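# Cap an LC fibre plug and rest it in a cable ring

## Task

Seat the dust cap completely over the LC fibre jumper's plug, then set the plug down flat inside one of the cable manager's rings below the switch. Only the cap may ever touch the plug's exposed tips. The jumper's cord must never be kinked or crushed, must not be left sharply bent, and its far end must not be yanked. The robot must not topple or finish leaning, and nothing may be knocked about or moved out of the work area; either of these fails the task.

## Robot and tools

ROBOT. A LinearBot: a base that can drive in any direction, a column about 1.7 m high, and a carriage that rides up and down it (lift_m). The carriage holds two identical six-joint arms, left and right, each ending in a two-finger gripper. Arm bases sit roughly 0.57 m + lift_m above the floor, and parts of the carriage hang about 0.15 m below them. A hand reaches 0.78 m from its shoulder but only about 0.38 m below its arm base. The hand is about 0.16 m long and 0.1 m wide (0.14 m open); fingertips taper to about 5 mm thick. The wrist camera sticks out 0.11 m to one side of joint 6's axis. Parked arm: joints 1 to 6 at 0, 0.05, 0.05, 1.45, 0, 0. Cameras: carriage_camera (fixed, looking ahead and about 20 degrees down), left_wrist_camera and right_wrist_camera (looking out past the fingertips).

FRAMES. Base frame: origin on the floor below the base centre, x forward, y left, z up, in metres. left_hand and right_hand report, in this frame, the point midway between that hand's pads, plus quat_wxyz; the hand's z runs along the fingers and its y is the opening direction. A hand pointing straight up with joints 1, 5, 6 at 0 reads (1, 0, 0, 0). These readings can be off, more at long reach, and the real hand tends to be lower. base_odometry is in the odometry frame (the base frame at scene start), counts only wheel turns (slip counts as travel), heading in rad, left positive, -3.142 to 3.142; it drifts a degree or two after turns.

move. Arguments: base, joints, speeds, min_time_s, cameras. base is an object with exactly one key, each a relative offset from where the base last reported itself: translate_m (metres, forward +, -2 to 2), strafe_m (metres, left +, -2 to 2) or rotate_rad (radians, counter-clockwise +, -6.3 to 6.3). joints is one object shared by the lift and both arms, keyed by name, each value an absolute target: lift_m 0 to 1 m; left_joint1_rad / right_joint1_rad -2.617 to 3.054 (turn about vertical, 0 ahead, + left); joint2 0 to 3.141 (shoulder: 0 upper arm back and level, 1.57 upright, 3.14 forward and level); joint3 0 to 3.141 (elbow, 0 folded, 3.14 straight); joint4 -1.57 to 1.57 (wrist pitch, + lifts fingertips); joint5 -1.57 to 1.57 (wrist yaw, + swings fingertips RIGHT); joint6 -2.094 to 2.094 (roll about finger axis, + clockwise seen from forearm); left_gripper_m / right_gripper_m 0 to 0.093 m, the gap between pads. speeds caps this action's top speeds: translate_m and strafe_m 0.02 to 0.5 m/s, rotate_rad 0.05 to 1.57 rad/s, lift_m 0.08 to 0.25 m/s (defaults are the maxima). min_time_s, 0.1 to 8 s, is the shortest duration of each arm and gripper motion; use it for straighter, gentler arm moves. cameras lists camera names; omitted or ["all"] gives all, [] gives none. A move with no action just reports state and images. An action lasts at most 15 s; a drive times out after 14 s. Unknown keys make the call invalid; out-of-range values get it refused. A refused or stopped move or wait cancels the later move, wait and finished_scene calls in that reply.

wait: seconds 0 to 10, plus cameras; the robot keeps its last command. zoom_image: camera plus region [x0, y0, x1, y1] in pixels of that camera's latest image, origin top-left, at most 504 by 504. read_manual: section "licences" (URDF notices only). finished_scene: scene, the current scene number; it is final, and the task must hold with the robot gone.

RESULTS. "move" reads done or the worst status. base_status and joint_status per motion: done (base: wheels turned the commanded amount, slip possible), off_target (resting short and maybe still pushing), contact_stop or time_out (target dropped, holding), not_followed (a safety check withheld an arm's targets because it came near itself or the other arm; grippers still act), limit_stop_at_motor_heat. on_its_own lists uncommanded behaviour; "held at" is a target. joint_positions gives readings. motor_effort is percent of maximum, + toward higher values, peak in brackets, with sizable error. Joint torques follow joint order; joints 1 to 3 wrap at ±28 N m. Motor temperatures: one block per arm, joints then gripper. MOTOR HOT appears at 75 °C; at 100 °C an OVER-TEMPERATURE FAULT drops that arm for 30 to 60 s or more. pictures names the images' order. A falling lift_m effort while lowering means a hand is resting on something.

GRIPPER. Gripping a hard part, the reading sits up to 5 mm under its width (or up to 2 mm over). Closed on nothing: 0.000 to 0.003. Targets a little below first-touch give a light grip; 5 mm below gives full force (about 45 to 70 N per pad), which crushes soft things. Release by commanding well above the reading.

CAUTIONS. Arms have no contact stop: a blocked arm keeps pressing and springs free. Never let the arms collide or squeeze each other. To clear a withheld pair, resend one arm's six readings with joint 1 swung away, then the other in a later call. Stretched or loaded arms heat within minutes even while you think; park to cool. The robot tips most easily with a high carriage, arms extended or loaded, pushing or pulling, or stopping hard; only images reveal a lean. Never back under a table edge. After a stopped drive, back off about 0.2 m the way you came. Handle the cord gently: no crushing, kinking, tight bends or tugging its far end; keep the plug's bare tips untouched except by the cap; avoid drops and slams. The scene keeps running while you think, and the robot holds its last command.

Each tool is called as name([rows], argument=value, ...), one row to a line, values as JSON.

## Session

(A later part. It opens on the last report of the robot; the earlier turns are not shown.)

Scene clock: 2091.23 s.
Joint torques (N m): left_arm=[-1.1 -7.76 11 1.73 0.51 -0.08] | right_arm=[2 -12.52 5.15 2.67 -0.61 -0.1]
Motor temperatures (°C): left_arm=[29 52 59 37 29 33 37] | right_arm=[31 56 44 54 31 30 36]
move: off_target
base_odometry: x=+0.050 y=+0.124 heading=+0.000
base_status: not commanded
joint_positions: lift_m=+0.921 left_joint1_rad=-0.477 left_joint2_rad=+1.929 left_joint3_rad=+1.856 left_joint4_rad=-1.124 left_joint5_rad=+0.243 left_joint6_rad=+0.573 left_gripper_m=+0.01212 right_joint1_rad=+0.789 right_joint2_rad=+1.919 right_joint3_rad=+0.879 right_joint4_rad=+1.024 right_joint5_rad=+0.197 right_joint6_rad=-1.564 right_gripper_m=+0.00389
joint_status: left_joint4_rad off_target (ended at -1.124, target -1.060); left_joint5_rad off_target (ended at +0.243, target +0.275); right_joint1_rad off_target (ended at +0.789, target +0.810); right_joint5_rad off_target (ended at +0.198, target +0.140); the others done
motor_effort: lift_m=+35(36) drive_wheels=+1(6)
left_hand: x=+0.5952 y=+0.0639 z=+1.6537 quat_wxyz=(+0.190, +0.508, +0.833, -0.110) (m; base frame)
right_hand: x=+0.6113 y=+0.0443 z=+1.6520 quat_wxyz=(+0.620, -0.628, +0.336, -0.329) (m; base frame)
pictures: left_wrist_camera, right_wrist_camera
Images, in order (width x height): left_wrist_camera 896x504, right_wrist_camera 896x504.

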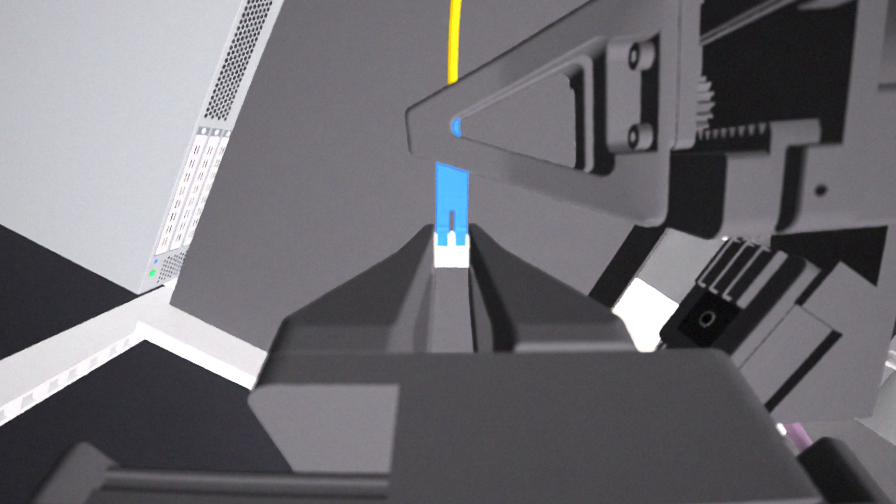

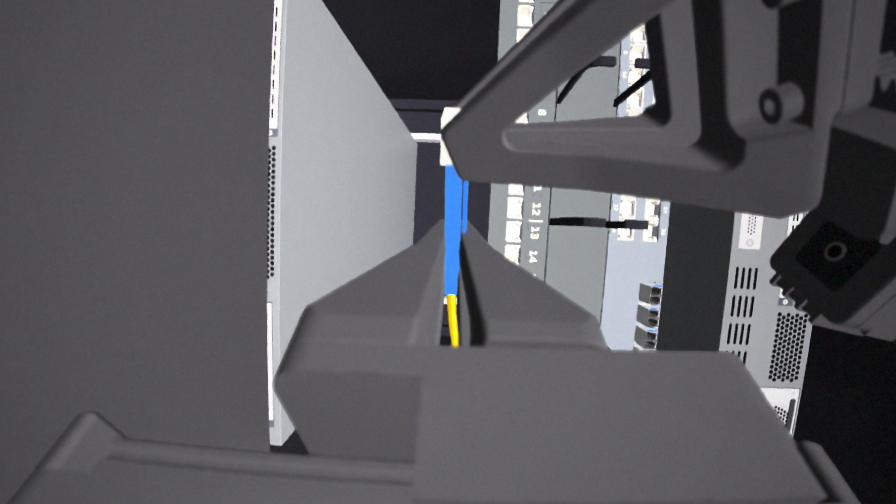

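move(joints={"right_joint1_rad": 0.815, "right_joint5_rad": 0.13, "left_joint4_rad": -1.05, "left_joint5_rad": 0.285, "left_joint1_rad": -0.497}, min_time_s=2, cameras=["left_wrist_camera", "right_wrist_camera"])

zoom_image(camera="left_wrist_camera", region=[410, 190, 490, 270])

zoom_image(camera="right_wrist_camera", region=[420, 90, 500, 180])

Scene clock: 2103.60 s.
Joint torques (N m): left_arm=[-1.5 -7.76 11 1.84 0.59 -0.09] | right_arm=[2.54 -12.53 5.14 2.67 -0.7 -0.09]
Motor temperatures (°C): left_arm=[29 52 59 37 29 33 37] | right_arm=[31 56 44 54 32 30 36]
move: off_target
base_odometry: x=+0.050 y=+0.124 heading=+0.000
base_status: not commanded
joint_positions: lift_m=+0.921 left_joint1_rad=-0.477 left_joint2_rad=+1.929 left_joint3_rad=+1.856 left_joint4_rad=-1.124 left_joint5_rad=+0.243 left_joint6_rad=+0.573 left_gripper_m=+0.01212 right_joint1_rad=+0.789 right_joint2_rad=+1.919 right_joint3_rad=+0.879 right_joint4_rad=+1.024 right_joint5_rad=+0.196 right_joint6_rad=-1.564 right_gripper_m=+0.00389
joint_status: left_joint4_rad off_target (ended at -1.124, target -1.050); left_joint5_rad off_target (ended at +0.243, target +0.285); right_joint1_rad off_target (ended at +0.789, target +0.815); right_joint5_rad off_target (ended at +0.196, target +0.130); the others done
motor_effort: lift_m=+35(36) drive_wheels=+3(5)
left_hand: x=+0.5951 y=+0.0638 z=+1.6538 quat_wxyz=(+0.190, +0.508, +0.833, -0.110) (m; base frame)
right_hand: x=+0.6112 y=+0.0445 z=+1.6520 quat_wxyz=(+0.620, -0.628, +0.336, -0.328) (m; base frame)
pictures: left_wrist_camera, right_wrist_camera
Images, in order (width x height): left_wrist_camera 896x504, right_wrist_camera 896x504.

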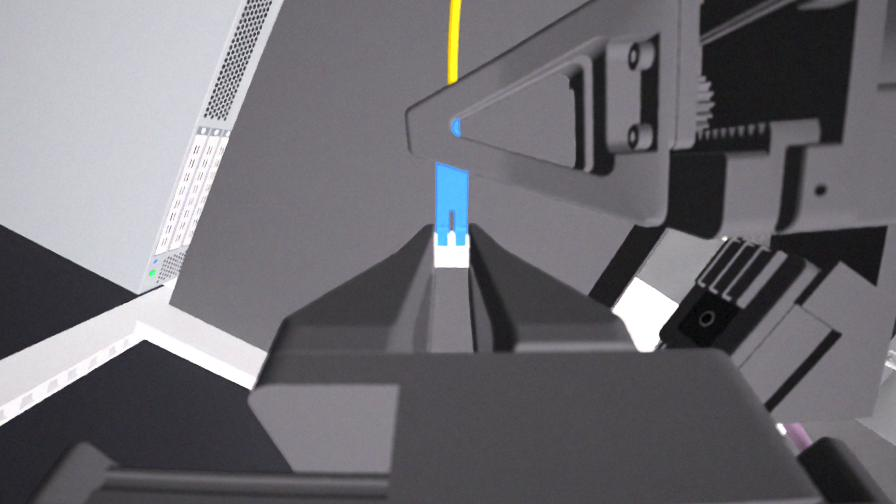

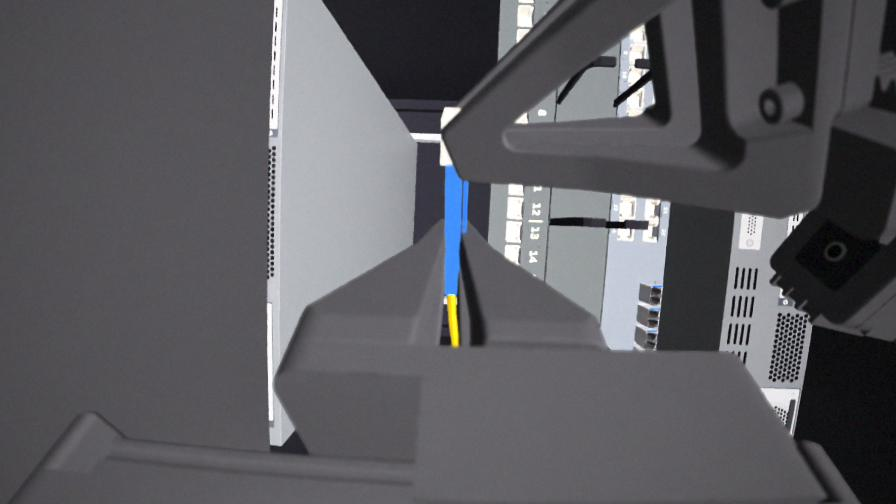

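Scaled by 6.300 from the camera's 896x504 image, which has a finer 1280x720 frame.

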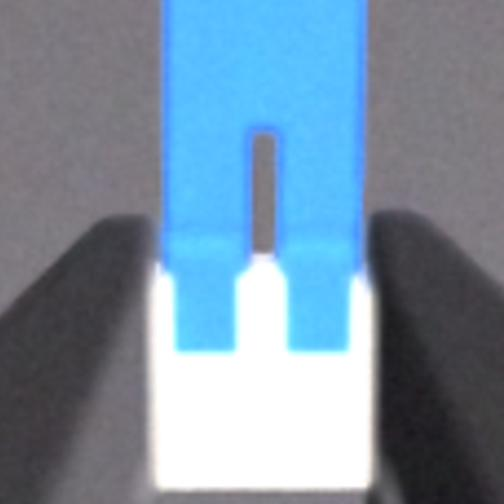

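Scaled by 5.600 from the camera's 896x504 image, which has a finer 1280x720 frame.

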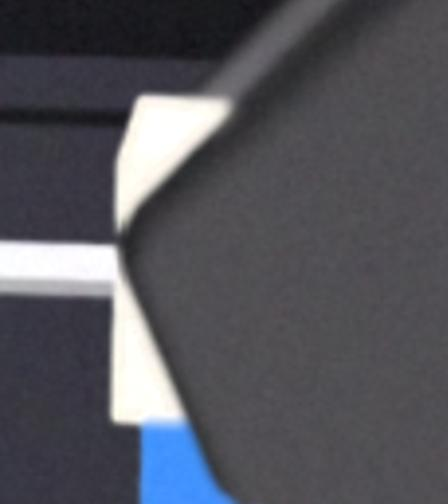

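zoom_image(camera="left_wrist_camera", region=[430, 200, 475, 275])

zoom_image(camera="right_wrist_camera", region=[435, 100, 485, 310])

Scaled by 6.720 from the camera's 896x504 image, which has a finer 1280x720 frame.

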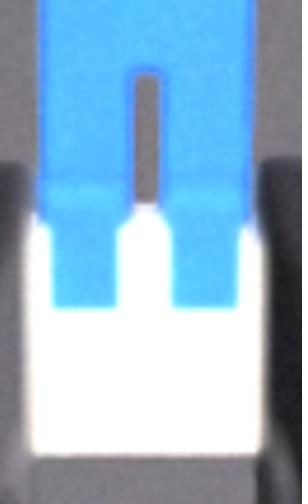

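Scaled by 2.400 from the camera's 896x504 image, which has a finer 1280x720 frame.

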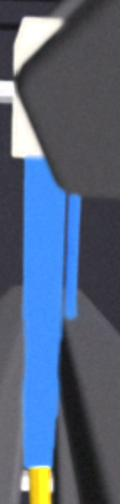

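move(joints={"right_joint1_rad": 0.825, "right_joint5_rad": 0.11, "left_joint4_rad": -1.03, "left_joint5_rad": 0.305, "left_joint1_rad": -0.504}, min_time_s=2, cameras=["left_wrist_camera", "right_wrist_camera"])

zoom_image(camera="left_wrist_camera", region=[410, 190, 490, 270])

Scene clock: 2131.77 s.
Joint torques (N m): left_arm=[-2.03 -7.76 11 2.05 0.76 -0.09] | right_arm=[3.56 -12.51 5.16 2.67 -0.9 -0.09]
Motor temperatures (°C): left_arm=[29 52 60 39 30 33 37] | right_arm=[32 56 44 54 32 30 36]
move: off_target
base_odometry: x=+0.050 y=+0.124 heading=+0.000
base_status: not commanded
joint_positions: lift_m=+0.921 left_joint1_rad=-0.478 left_joint2_rad=+1.929 left_joint3_rad=+1.856 left_joint4_rad=-1.123 left_joint5_rad=+0.245 left_joint6_rad=+0.573 left_gripper_m=+0.01212 right_joint1_rad=+0.789 right_joint2_rad=+1.919 right_joint3_rad=+0.879 right_joint4_rad=+1.024 right_joint5_rad=+0.194 right_joint6_rad=-1.564 right_gripper_m=+0.00389
joint_status: left_joint1_rad off_target (ended at -0.478, target -0.504); left_joint4_rad off_target (ended at -1.123, target -1.030); left_joint5_rad off_target (ended at +0.245, target +0.305); right_joint1_rad off_target (ended at +0.789, target +0.825); right_joint5_rad off_target (ended at +0.195, target +0.110)
motor_effort: lift_m=+35(36) drive_wheels=+2(6)
left_hand: x=+0.5951 y=+0.0633 z=+1.6539 quat_wxyz=(+0.191, +0.509, +0.832, -0.111) (m; base frame)
right_hand: x=+0.6110 y=+0.0448 z=+1.6520 quat_wxyz=(+0.620, -0.629, +0.335, -0.328) (m; base frame)
pictures: left_wrist_camera, right_wrist_camera
Images, in order (width x height): left_wrist_camera 896x504, right_wrist_camera 896x504.

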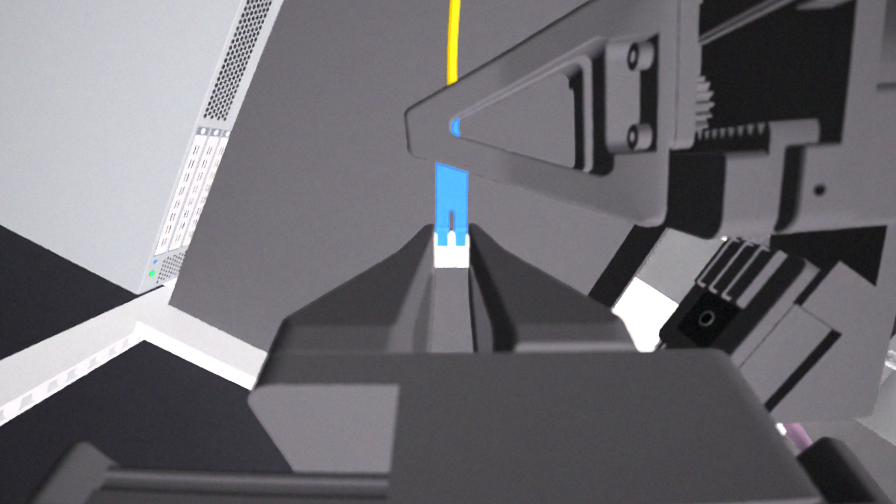

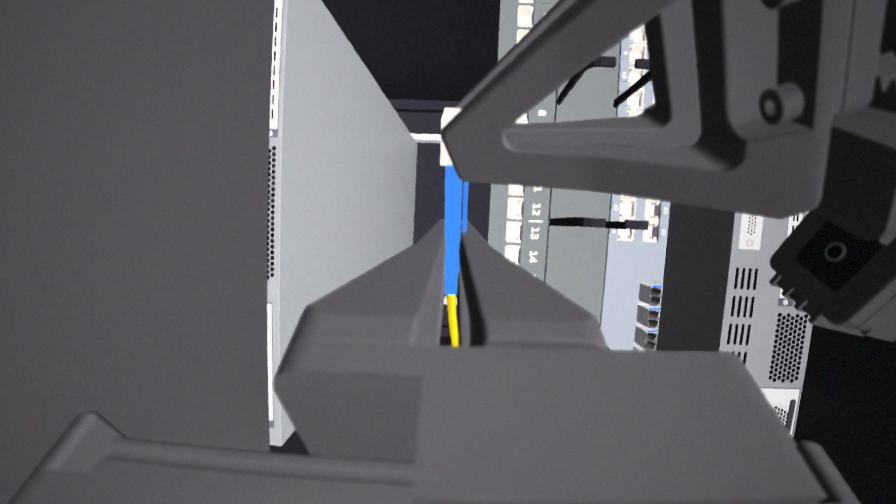

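Scaled by 6.300 from the camera's 896x504 image, which has a finer 1280x720 frame.

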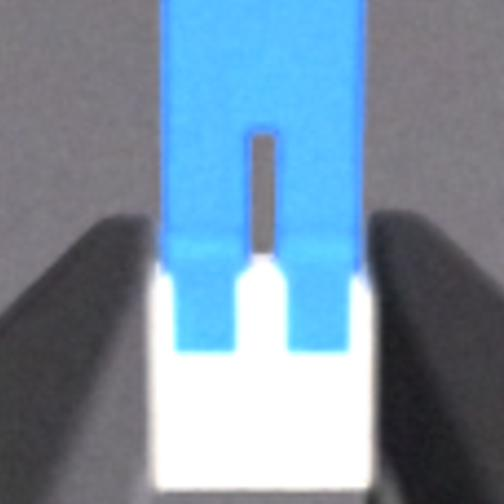

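move(joints={"right_joint6_rad": -1.545}, min_time_s=2, cameras=["left_wrist_camera", "right_wrist_camera"])

zoom_image(camera="left_wrist_camera", region=[410, 190, 490, 270])

zoom_image(camera="right_wrist_camera", region=[420, 90, 500, 180])

Scene clock: 2155.83 s.
Joint torques (N m): left_arm=[-2.09 -7.76 11 2.05 0.74 -0.09] | right_arm=[3.56 -12.49 5.37 2.65 -0.9 0.1]
Motor temperatures (°C): left_arm=[30 52 60 40 30 33 37] | right_arm=[32 56 44 54 32 30 37]
move: done
base_odometry: x=+0.050 y=+0.124 heading=+0.000
base_status: not commanded
joint_positions: lift_m=+0.921 left_joint1_rad=-0.478 left_joint2_rad=+1.929 left_joint3_rad=+1.856 left_joint4_rad=-1.123 left_joint5_rad=+0.247 left_joint6_rad=+0.573 left_gripper_m=+0.01212 right_joint1_rad=+0.789 right_joint2_rad=+1.919 right_joint3_rad=+0.876 right_joint4_rad=+1.027 right_joint5_rad=+0.194 right_joint6_rad=-1.555 right_gripper_m=+0.00389
joint_status: all done
motor_effort: lift_m=+35(36) drive_wheels=+2(6)
left_hand: x=+0.5949 y=+0.0630 z=+1.6540 quat_wxyz=(+0.191, +0.509, +0.832, -0.112) (m; base frame)
right_hand: x=+0.6107 y=+0.0444 z=+1.6514 quat_wxyz=(+0.622, -0.627, +0.338, -0.325) (m; base frame)
pictures: left_wrist_camera, right_wrist_camera
Images, in order (width x height): left_wrist_camera 896x504, right_wrist_camera 896x504.

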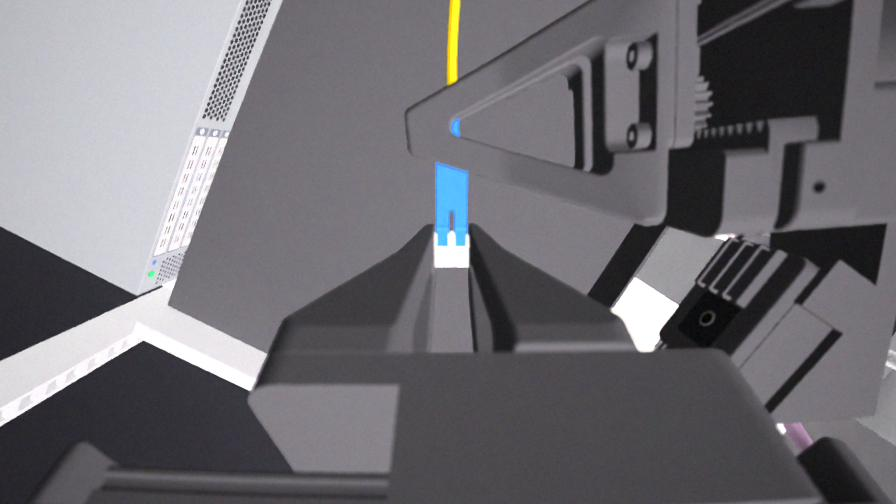

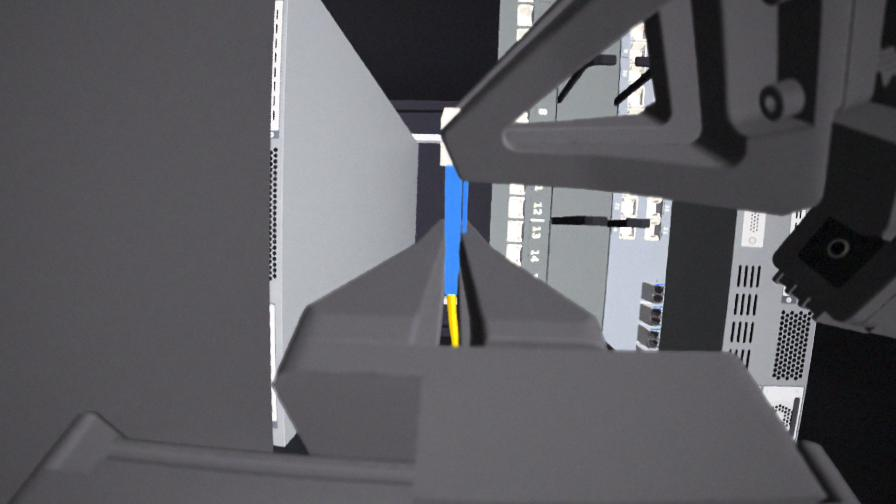

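Scaled by 6.300 from the camera's 896x504 image, which has a finer 1280x720 frame.

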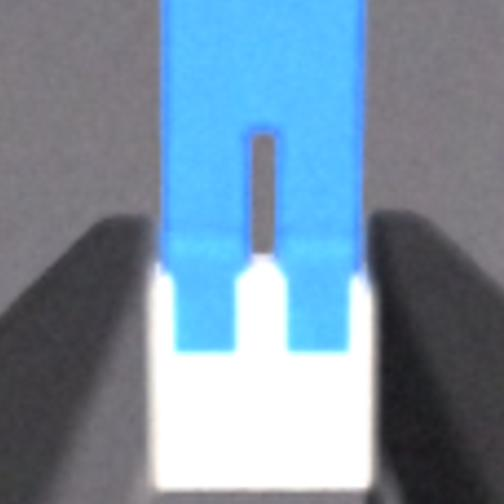

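Scaled by 5.600 from the camera's 896x504 image, which has a finer 1280x720 frame.

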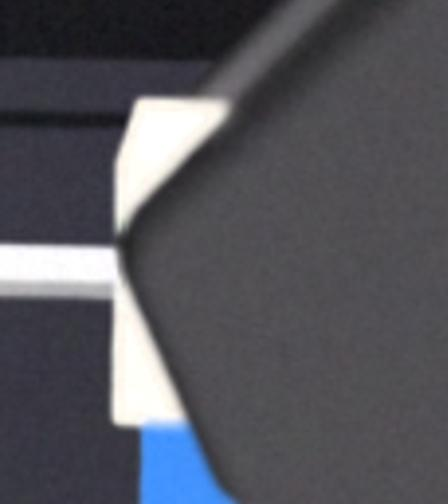

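move(joints={"right_joint1_rad": 0.84, "right_joint5_rad": 0.09, "left_joint4_rad": -1.01, "left_joint5_rad": 0.32, "left_joint1_rad": -0.51}, min_time_s=2, cameras=["left_wrist_camera", "right_wrist_camera"])

zoom_image(camera="left_wrist_camera", region=[410, 190, 490, 270])

move(joints={"right_joint1_rad": 0.783, "right_joint5_rad": 0.19, "left_joint4_rad": -1.11, "left_joint5_rad": 0.245, "left_joint1_rad": -0.484}, min_time_s=2, cameras=["left_wrist_camera", "right_wrist_camera"])

zoom_image(camera="left_wrist_camera", region=[410, 190, 490, 270])

Scene clock: 2186.97 s.
Joint torques (N m): left_arm=[-2.52 -7.73 11.02 2.26 0.87 -0.09] | right_arm=[4.86 -12.48 5.44 2.64 -1.11 0.09]
Motor temperatures (°C): left_arm=[30 52 61 41 30 33 37] | right_arm=[32 56 45 54 33 30 37]
move: off_target
base_odometry: x=+0.050 y=+0.124 heading=+0.000
base_status: not commanded
joint_positions: lift_m=+0.921 left_joint1_rad=-0.478 left_joint2_rad=+1.929 left_joint3_rad=+1.856 left_joint4_rad=-1.124 left_joint5_rad=+0.248 left_joint6_rad=+0.573 left_gripper_m=+0.01212 right_joint1_rad=+0.791 right_joint2_rad=+1.919 right_joint3_rad=+0.875 right_joint4_rad=+1.027 right_joint5_rad=+0.194 right_joint6_rad=-1.554 right_gripper_m=+0.00389
joint_status: left_joint1_rad off_target (ended at -0.478, target -0.510); left_joint4_rad off_target (ended at -1.123, target -1.010); left_joint5_rad off_target (ended at +0.248, target +0.320); right_joint1_rad off_target (ended at +0.791, target +0.840); right_joint5_rad off_target (ended at +0.194, target +0.090)
motor_effort: lift_m=+35(36) drive_wheels=+1(5)
left_hand: x=+0.5947 y=+0.0628 z=+1.6540 quat_wxyz=(+0.190, +0.509, +0.832, -0.113) (m; base frame)
right_hand: x=+0.6099 y=+0.0450 z=+1.6511 quat_wxyz=(+0.622, -0.628, +0.338, -0.324) (m; base frame)
pictures: left_wrist_camera, right_wrist_camera
Images, in order (width x height): left_wrist_camera 896x504, right_wrist_camera 896x504.

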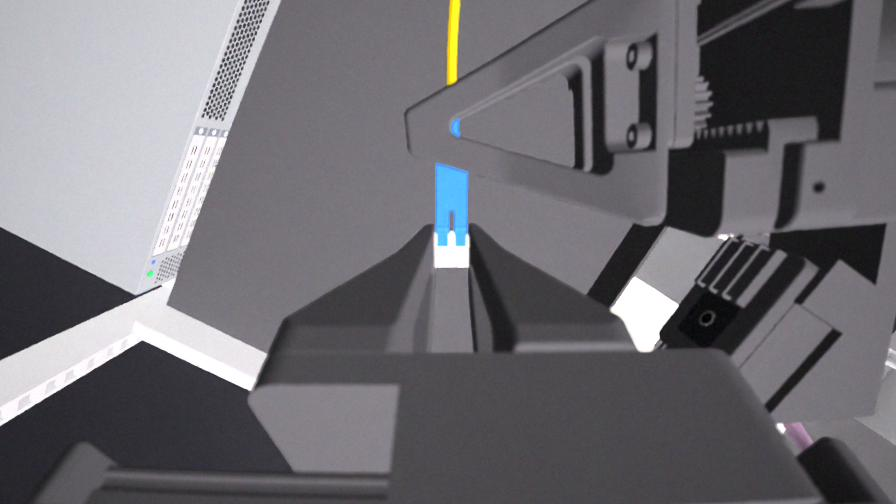

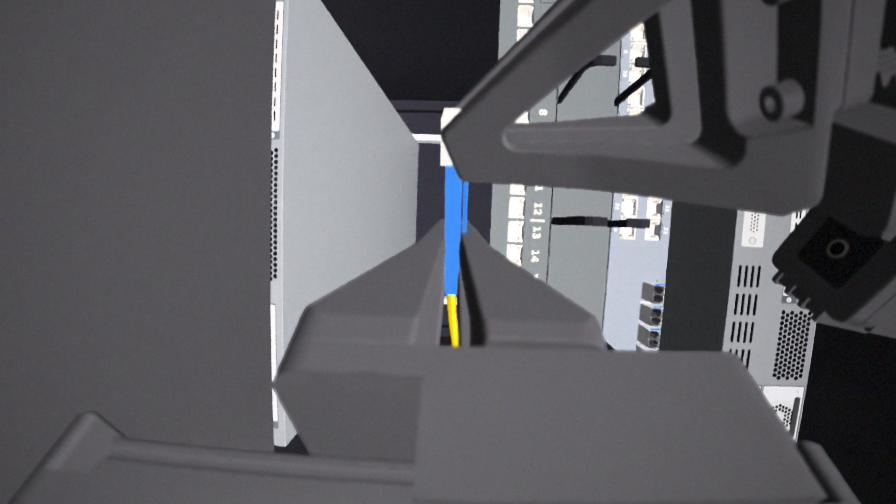

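Scaled by 6.300 from the camera's 896x504 image, which has a finer 1280x720 frame.

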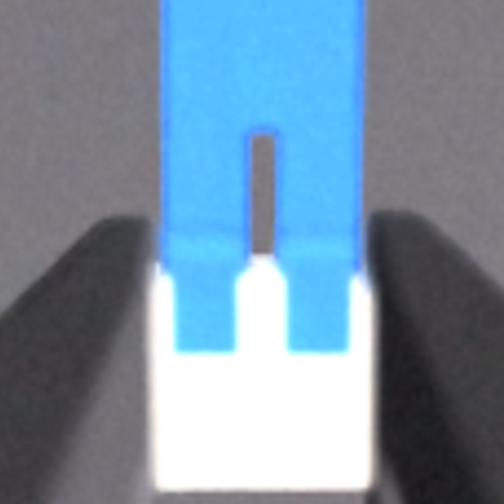

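Scene clock: 2189.27 s.
Joint torques (N m): left_arm=[-0.42 -7.77 11 1.21 0.21 -0.1] | right_arm=[-0.53 -12.52 5.46 2.62 -0.1 0.09]
Motor temperatures (°C): left_arm=[30 52 61 41 30 33 37] | right_arm=[32 56 45 54 33 30 37]
move: done
base_odometry: x=+0.050 y=+0.124 heading=+0.000
base_status: not commanded
joint_positions: lift_m=+0.921 left_joint1_rad=-0.478 left_joint2_rad=+1.929 left_joint3_rad=+1.856 left_joint4_rad=-1.126 left_joint5_rad=+0.245 left_joint6_rad=+0.573 left_gripper_m=+0.01212 right_joint1_rad=+0.788 right_joint2_rad=+1.919 right_joint3_rad=+0.875 right_joint4_rad=+1.029 right_joint5_rad=+0.199 right_joint6_rad=-1.553 right_gripper_m=+0.00389
joint_status: all done
motor_effort: lift_m=+35(36) drive_wheels=-1(6)
left_hand: x=+0.5945 y=+0.0635 z=+1.6537 quat_wxyz=(+0.189, +0.509, +0.832, -0.111) (m; base frame)
right_hand: x=+0.6115 y=+0.0430 z=+1.6515 quat_wxyz=(+0.621, -0.626, +0.341, -0.327) (m; base frame)
pictures: left_wrist_camera, right_wrist_camera
Images, in order (width x height): left_wrist_camera 896x504, right_wrist_camera 896x504.

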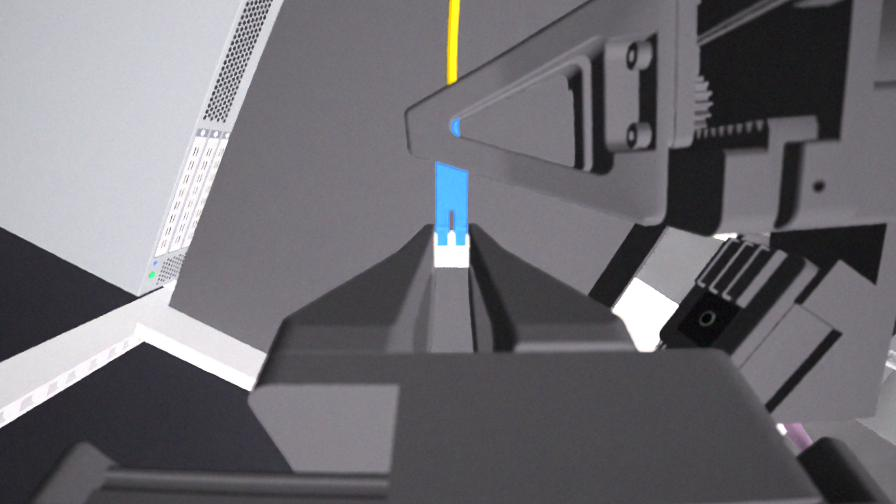

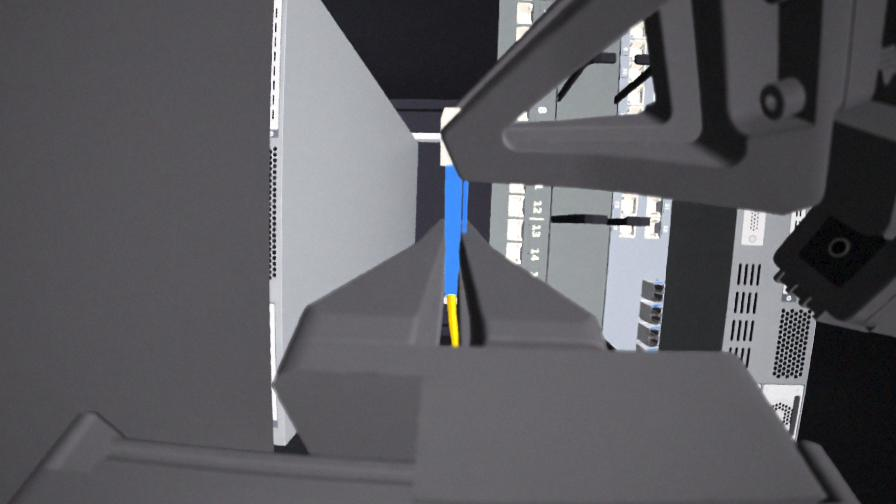

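Scaled by 6.300 from the camera's 896x504 image, which has a finer 1280x720 frame.

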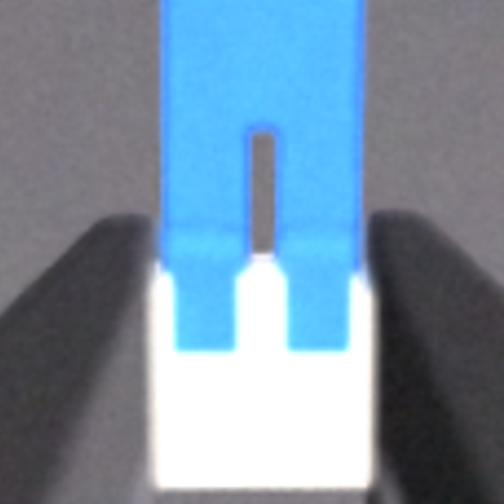

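move(joints={"left_gripper_m": 0.03}, min_time_s=2, cameras=["left_wrist_camera", "right_wrist_camera"])

zoom_image(camera="right_wrist_camera", region=[420, 80, 520, 310])

zoom_image(camera="left_wrist_camera", region=[410, 190, 490, 270])

Scene clock: 2197.80 s.
Joint torques (N m): left_arm=[-0.42 -7.79 11.02 1.17 0.22 -0.09] | right_arm=[-0.49 -12.49 5.45 2.61 -0.1 0.09]
Motor temperatures (°C): left_arm=[30 52 61 40 30 33 36] | right_arm=[32 56 45 54 32 30 37]
move: done
base_odometry: x=+0.050 y=+0.124 heading=+0.000
base_status: not commanded
joint_positions: lift_m=+0.921 left_joint1_rad=-0.478 left_joint2_rad=+1.929 left_joint3_rad=+1.856 left_joint4_rad=-1.123 left_joint5_rad=+0.245 left_joint6_rad=+0.573 left_gripper_m=+0.02989 right_joint1_rad=+0.787 right_joint2_rad=+1.919 right_joint3_rad=+0.875 right_joint4_rad=+1.029 right_joint5_rad=+0.199 right_joint6_rad=-1.553 right_gripper_m=+0.00389
joint_status: all done
motor_effort: lift_m=+35(36) drive_wheels=+1(6)
left_hand: x=+0.5951 y=+0.0632 z=+1.6539 quat_wxyz=(+0.191, +0.509, +0.832, -0.111) (m; base frame)
right_hand: x=+0.6116 y=+0.0429 z=+1.6516 quat_wxyz=(+0.621, -0.625, +0.340, -0.327) (m; base frame)
pictures: left_wrist_camera, right_wrist_camera
Images, in order (width x height): left_wrist_camera 896x504, right_wrist_camera 896x504.

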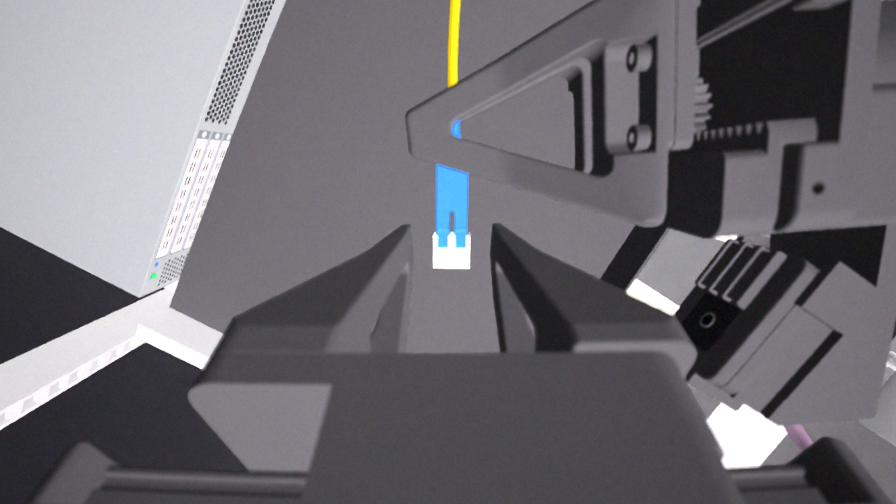

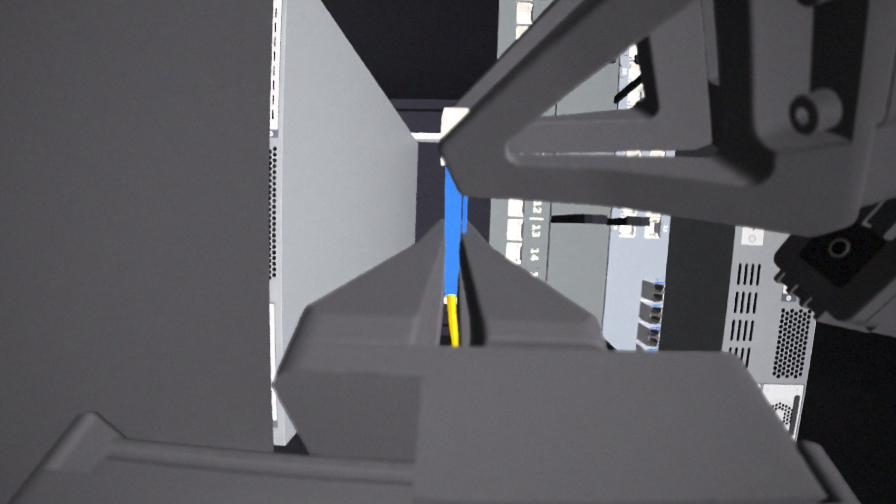

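Scaled by 2.191 from the camera's 896x504 image, which has a finer 1280x720 frame.

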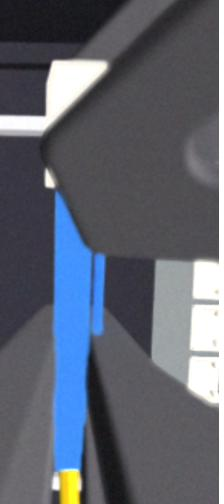

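Scaled by 6.300 from the camera's 896x504 image, which has a finer 1280x720 frame.

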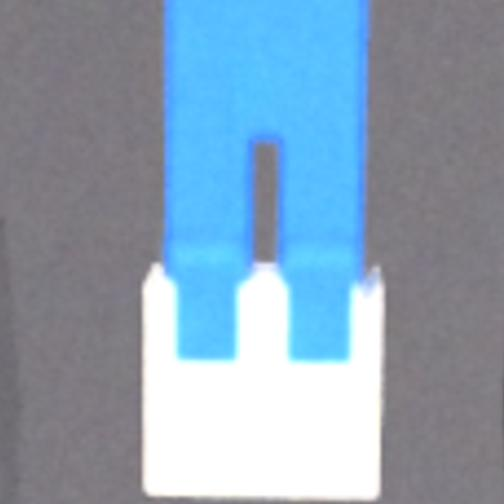

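move(joints={"left_gripper_m": 0.06}, min_time_s=1.5, cameras=["left_wrist_camera"])

move(joints={"left_joint1_rad": -0.455, "left_joint2_rad": 1.855, "left_joint3_rad": 1.75, "left_joint4_rad": -1.13, "left_joint5_rad": 0.25, "left_joint6_rad": 0.58}, min_time_s=3, cameras=["left_wrist_camera", "right_wrist_camera"])

Scene clock: 2212.23 s.
Joint torques (N m): left_arm=[-0.39 -7.76 11.02 1.16 0.22 -0.08] | right_arm=[-0.5 -12.51 5.44 2.62 -0.1 0.1]
Motor temperatures (°C): left_arm=[29 52 61 39 30 33 36] | right_arm=[32 56 45 54 32 30 37]
move: done
base_odometry: x=+0.050 y=+0.124 heading=+0.000
base_status: not commanded
joint_positions: lift_m=+0.921 left_joint1_rad=-0.478 left_joint2_rad=+1.929 left_joint3_rad=+1.856 left_joint4_rad=-1.122 left_joint5_rad=+0.245 left_joint6_rad=+0.573 left_gripper_m=+0.05987 right_joint1_rad=+0.787 right_joint2_rad=+1.919 right_joint3_rad=+0.875 right_joint4_rad=+1.029 right_joint5_rad=+0.199 right_joint6_rad=-1.553 right_gripper_m=+0.00389
joint_status: all done
motor_effort: lift_m=+35(36) drive_wheels=+0(5)
left_hand: x=+0.5954 y=+0.0630 z=+1.6540 quat_wxyz=(+0.191, +0.509, +0.832, -0.111) (m; base frame)
right_hand: x=+0.6116 y=+0.0429 z=+1.6516 quat_wxyz=(+0.621, -0.625, +0.340, -0.327) (m; base frame)
pictures: left_wrist_camera
Images, in order (width x height): left_wrist_camera 896x504.

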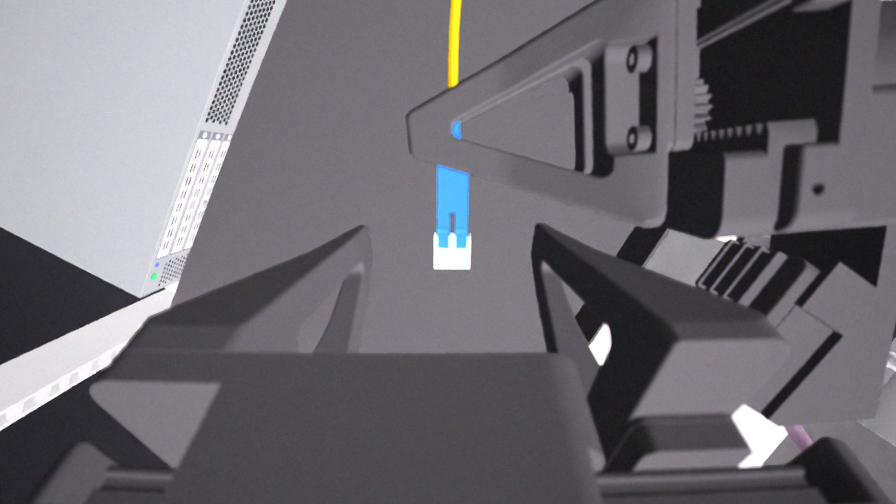

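Scene clock: 2215.53 s.
Joint torques (N m): left_arm=[0.69 -12.29 6 0.83 0.27 0.08] | right_arm=[-0.47 -12.51 5.46 2.62 -0.1 0.09]
Motor temperatures (°C): left_arm=[29 53 61 39 30 33 36] | right_arm=[32 56 45 54 32 30 37]
move: done
base_odometry: x=+0.050 y=+0.124 heading=+0.000
base_status: not commanded
joint_positions: lift_m=+0.921 left_joint1_rad=-0.463 left_joint2_rad=+1.896 left_joint3_rad=+1.766 left_joint4_rad=-1.122 left_joint5_rad=+0.245 left_joint6_rad=+0.573 left_gripper_m=+0.05987 right_joint1_rad=+0.787 right_joint2_rad=+1.919 right_joint3_rad=+0.875 right_joint4_rad=+1.029 right_joint5_rad=+0.199 right_joint6_rad=-1.553 right_gripper_m=+0.00389
joint_status: all done
motor_effort: lift_m=+35(36) drive_wheels=+0(5)
left_hand: x=+0.5819 y=+0.0774 z=+1.6376 quat_wxyz=(+0.164, +0.502, +0.842, -0.112) (m; base frame)
right_hand: x=+0.6116 y=+0.0429 z=+1.6516 quat_wxyz=(+0.621, -0.625, +0.340, -0.327) (m; base frame)
pictures: left_wrist_camera, right_wrist_camera
Images, in order (width x height): left_wrist_camera 896x504, right_wrist_camera 896x504.

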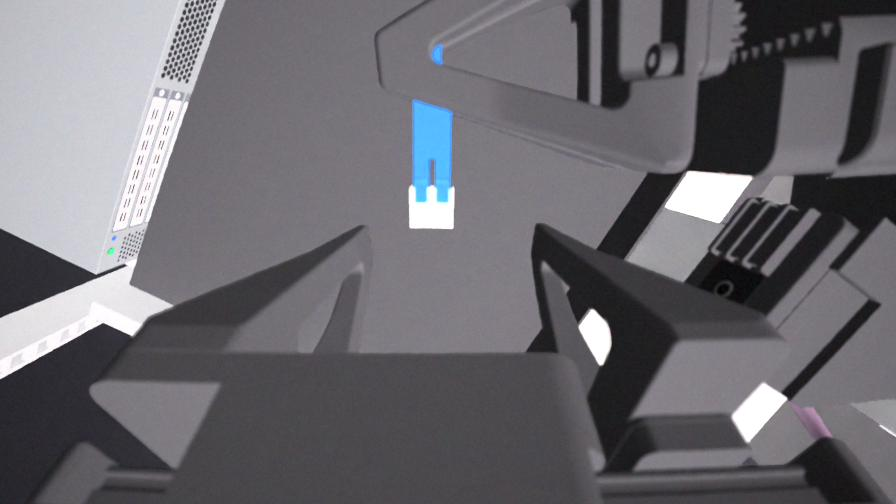

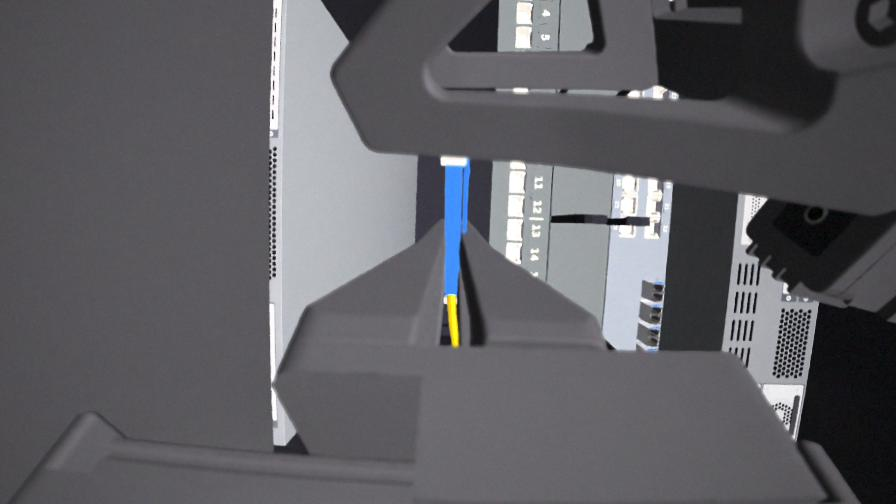

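move(joints={"left_joint1_rad": -0.40, "left_joint2_rad": 1.73, "left_joint3_rad": 1.58, "left_joint4_rad": -1.11, "left_joint5_rad": 0.24, "left_joint6_rad": 0.55}, min_time_s=3, cameras=["left_wrist_camera", "right_wrist_camera"])

zoom_image(camera="right_wrist_camera", region=[420, 80, 500, 300])

Scene clock: 2222.90 s.
Joint torques (N m): left_arm=[0.72 -10.81 5.98 0.98 0.17 -0.09] | right_arm=[-0.49 -12.49 5.45 2.62 -0.1 0.09]
Motor temperatures (°C): left_arm=[29 54 60 38 30 33 36] | right_arm=[32 56 45 54 32 30 37]
move: done
base_odometry: x=+0.050 y=+0.124 heading=+0.000
base_status: not commanded
joint_positions: lift_m=+0.921 left_joint1_rad=-0.408 left_joint2_rad=+1.767 left_joint3_rad=+1.596 left_joint4_rad=-1.122 left_joint5_rad=+0.245 left_joint6_rad=+0.561 left_gripper_m=+0.05987 right_joint1_rad=+0.787 right_joint2_rad=+1.919 right_joint3_rad=+0.875 right_joint4_rad=+1.029 right_joint5_rad=+0.199 right_joint6_rad=-1.553 right_gripper_m=+0.00389
joint_status: all done
motor_effort: lift_m=+36(36) drive_wheels=-1(5)
left_hand: x=+0.5559 y=+0.1143 z=+1.6334 quat_wxyz=(+0.146, +0.473, +0.862, -0.110) (m; base frame)
right_hand: x=+0.6116 y=+0.0429 z=+1.6516 quat_wxyz=(+0.621, -0.625, +0.340, -0.327) (m; base frame)
pictures: left_wrist_camera, right_wrist_camera
Images, in order (width x height): left_wrist_camera 896x504, right_wrist_camera 896x504.

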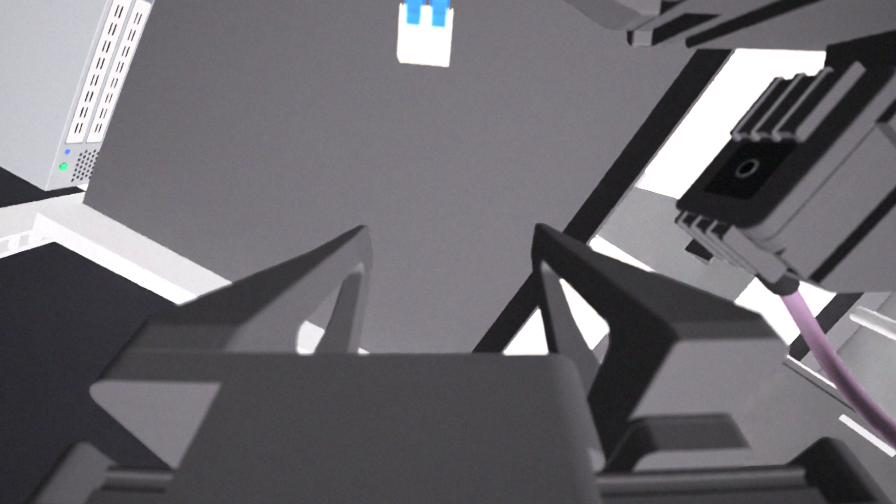

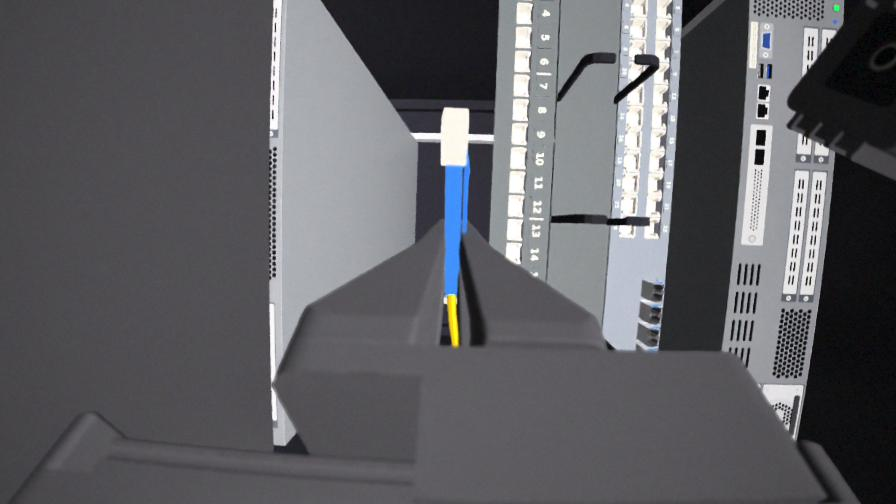

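Scaled by 2.291 from the camera's 896x504 image, which has a finer 1280x720 frame.

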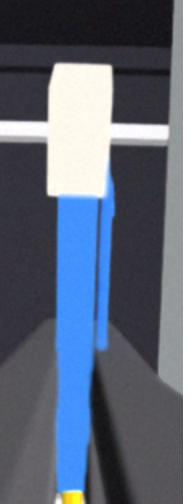

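move(joints={"left_joint1_rad": -0.30, "left_joint2_rad": 1.65, "left_joint3_rad": 1.29, "left_joint4_rad": -1.301, "left_joint5_rad": 0.0, "left_joint6_rad": 0.0}, min_time_s=4)

zoom_image(camera="carriage_camera", region=[380, 180, 540, 300])

Scene clock: 2241.37 s.
Joint torques (N m): left_arm=[0.69 -9.06 5.41 -0.08 -0.07 -0.1] | right_arm=[-0.49 -12.48 5.46 2.62 -0.1 0.09]
Motor temperatures (°C): left_arm=[29 55 59 37 30 33 35] | right_arm=[31 57 45 54 32 30 37]
move: done
base_odometry: x=+0.050 y=+0.124 heading=+0.000
base_status: not commanded
joint_positions: lift_m=+0.921 left_joint1_rad=-0.308 left_joint2_rad=+1.681 left_joint3_rad=+1.305 left_joint4_rad=-1.290 left_joint5_rad=+0.014 left_joint6_rad=+0.012 left_gripper_m=+0.05987 right_joint1_rad=+0.787 right_joint2_rad=+1.919 right_joint3_rad=+0.875 right_joint4_rad=+1.029 right_joint5_rad=+0.199 right_joint6_rad=-1.553 right_gripper_m=+0.00389
joint_status: all done
motor_effort: lift_m=+35(36) drive_wheels=+2(5)
left_hand: x=+0.4773 y=+0.2211 z=+1.5720 quat_wxyz=(-0.048, +0.159, +0.986, +0.000) (m; base frame)
right_hand: x=+0.6116 y=+0.0429 z=+1.6516 quat_wxyz=(+0.621, -0.625, +0.340, -0.327) (m; base frame)
pictures: carriage_camera, left_wrist_camera, right_wrist_camera
Images, in order (width x height): carriage_camera 896x504, left_wrist_camera 896x504, right_wrist_camera 896x504.

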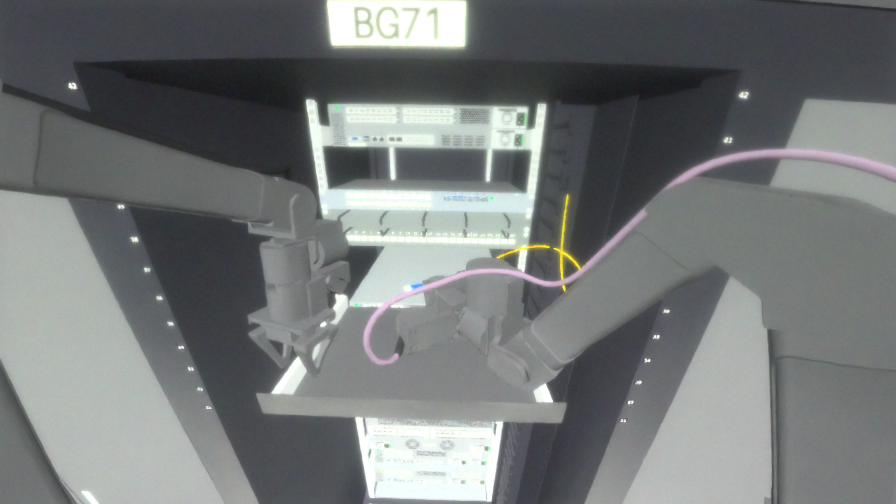

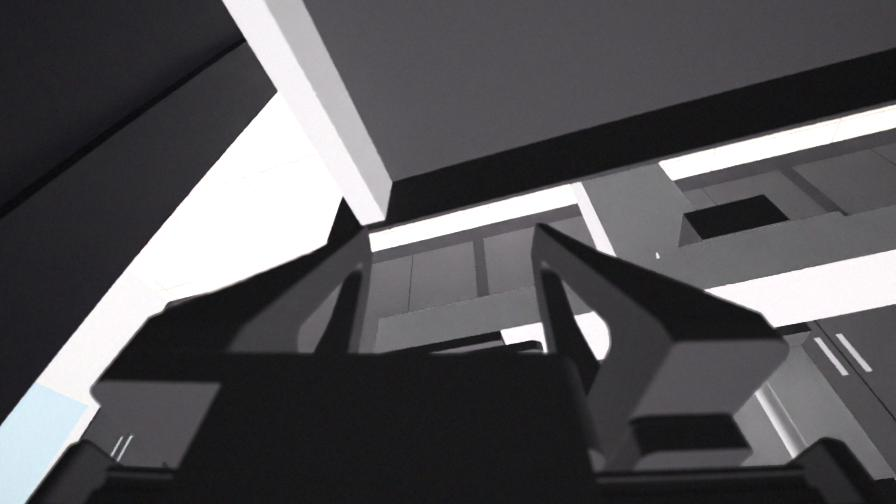

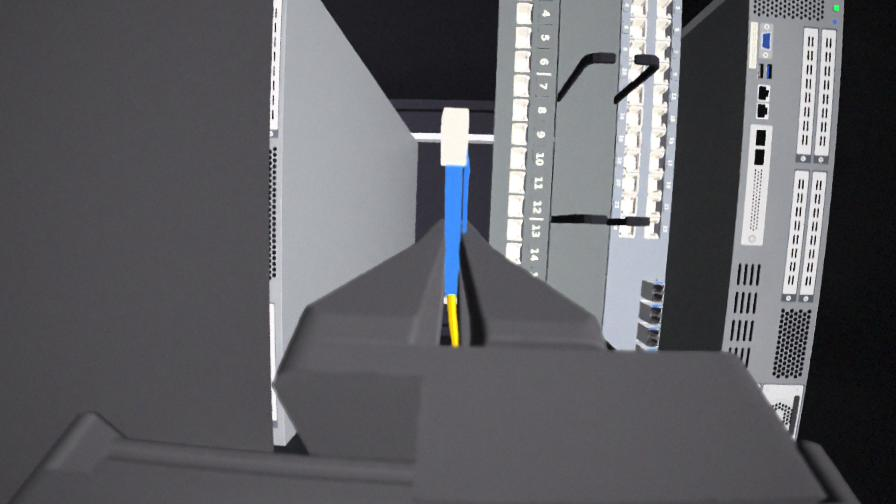

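Scaled by 3.150 from the camera's 896x504 image, which has a finer 1280x720 frame.

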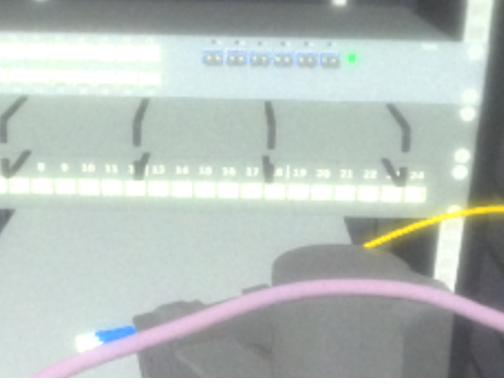

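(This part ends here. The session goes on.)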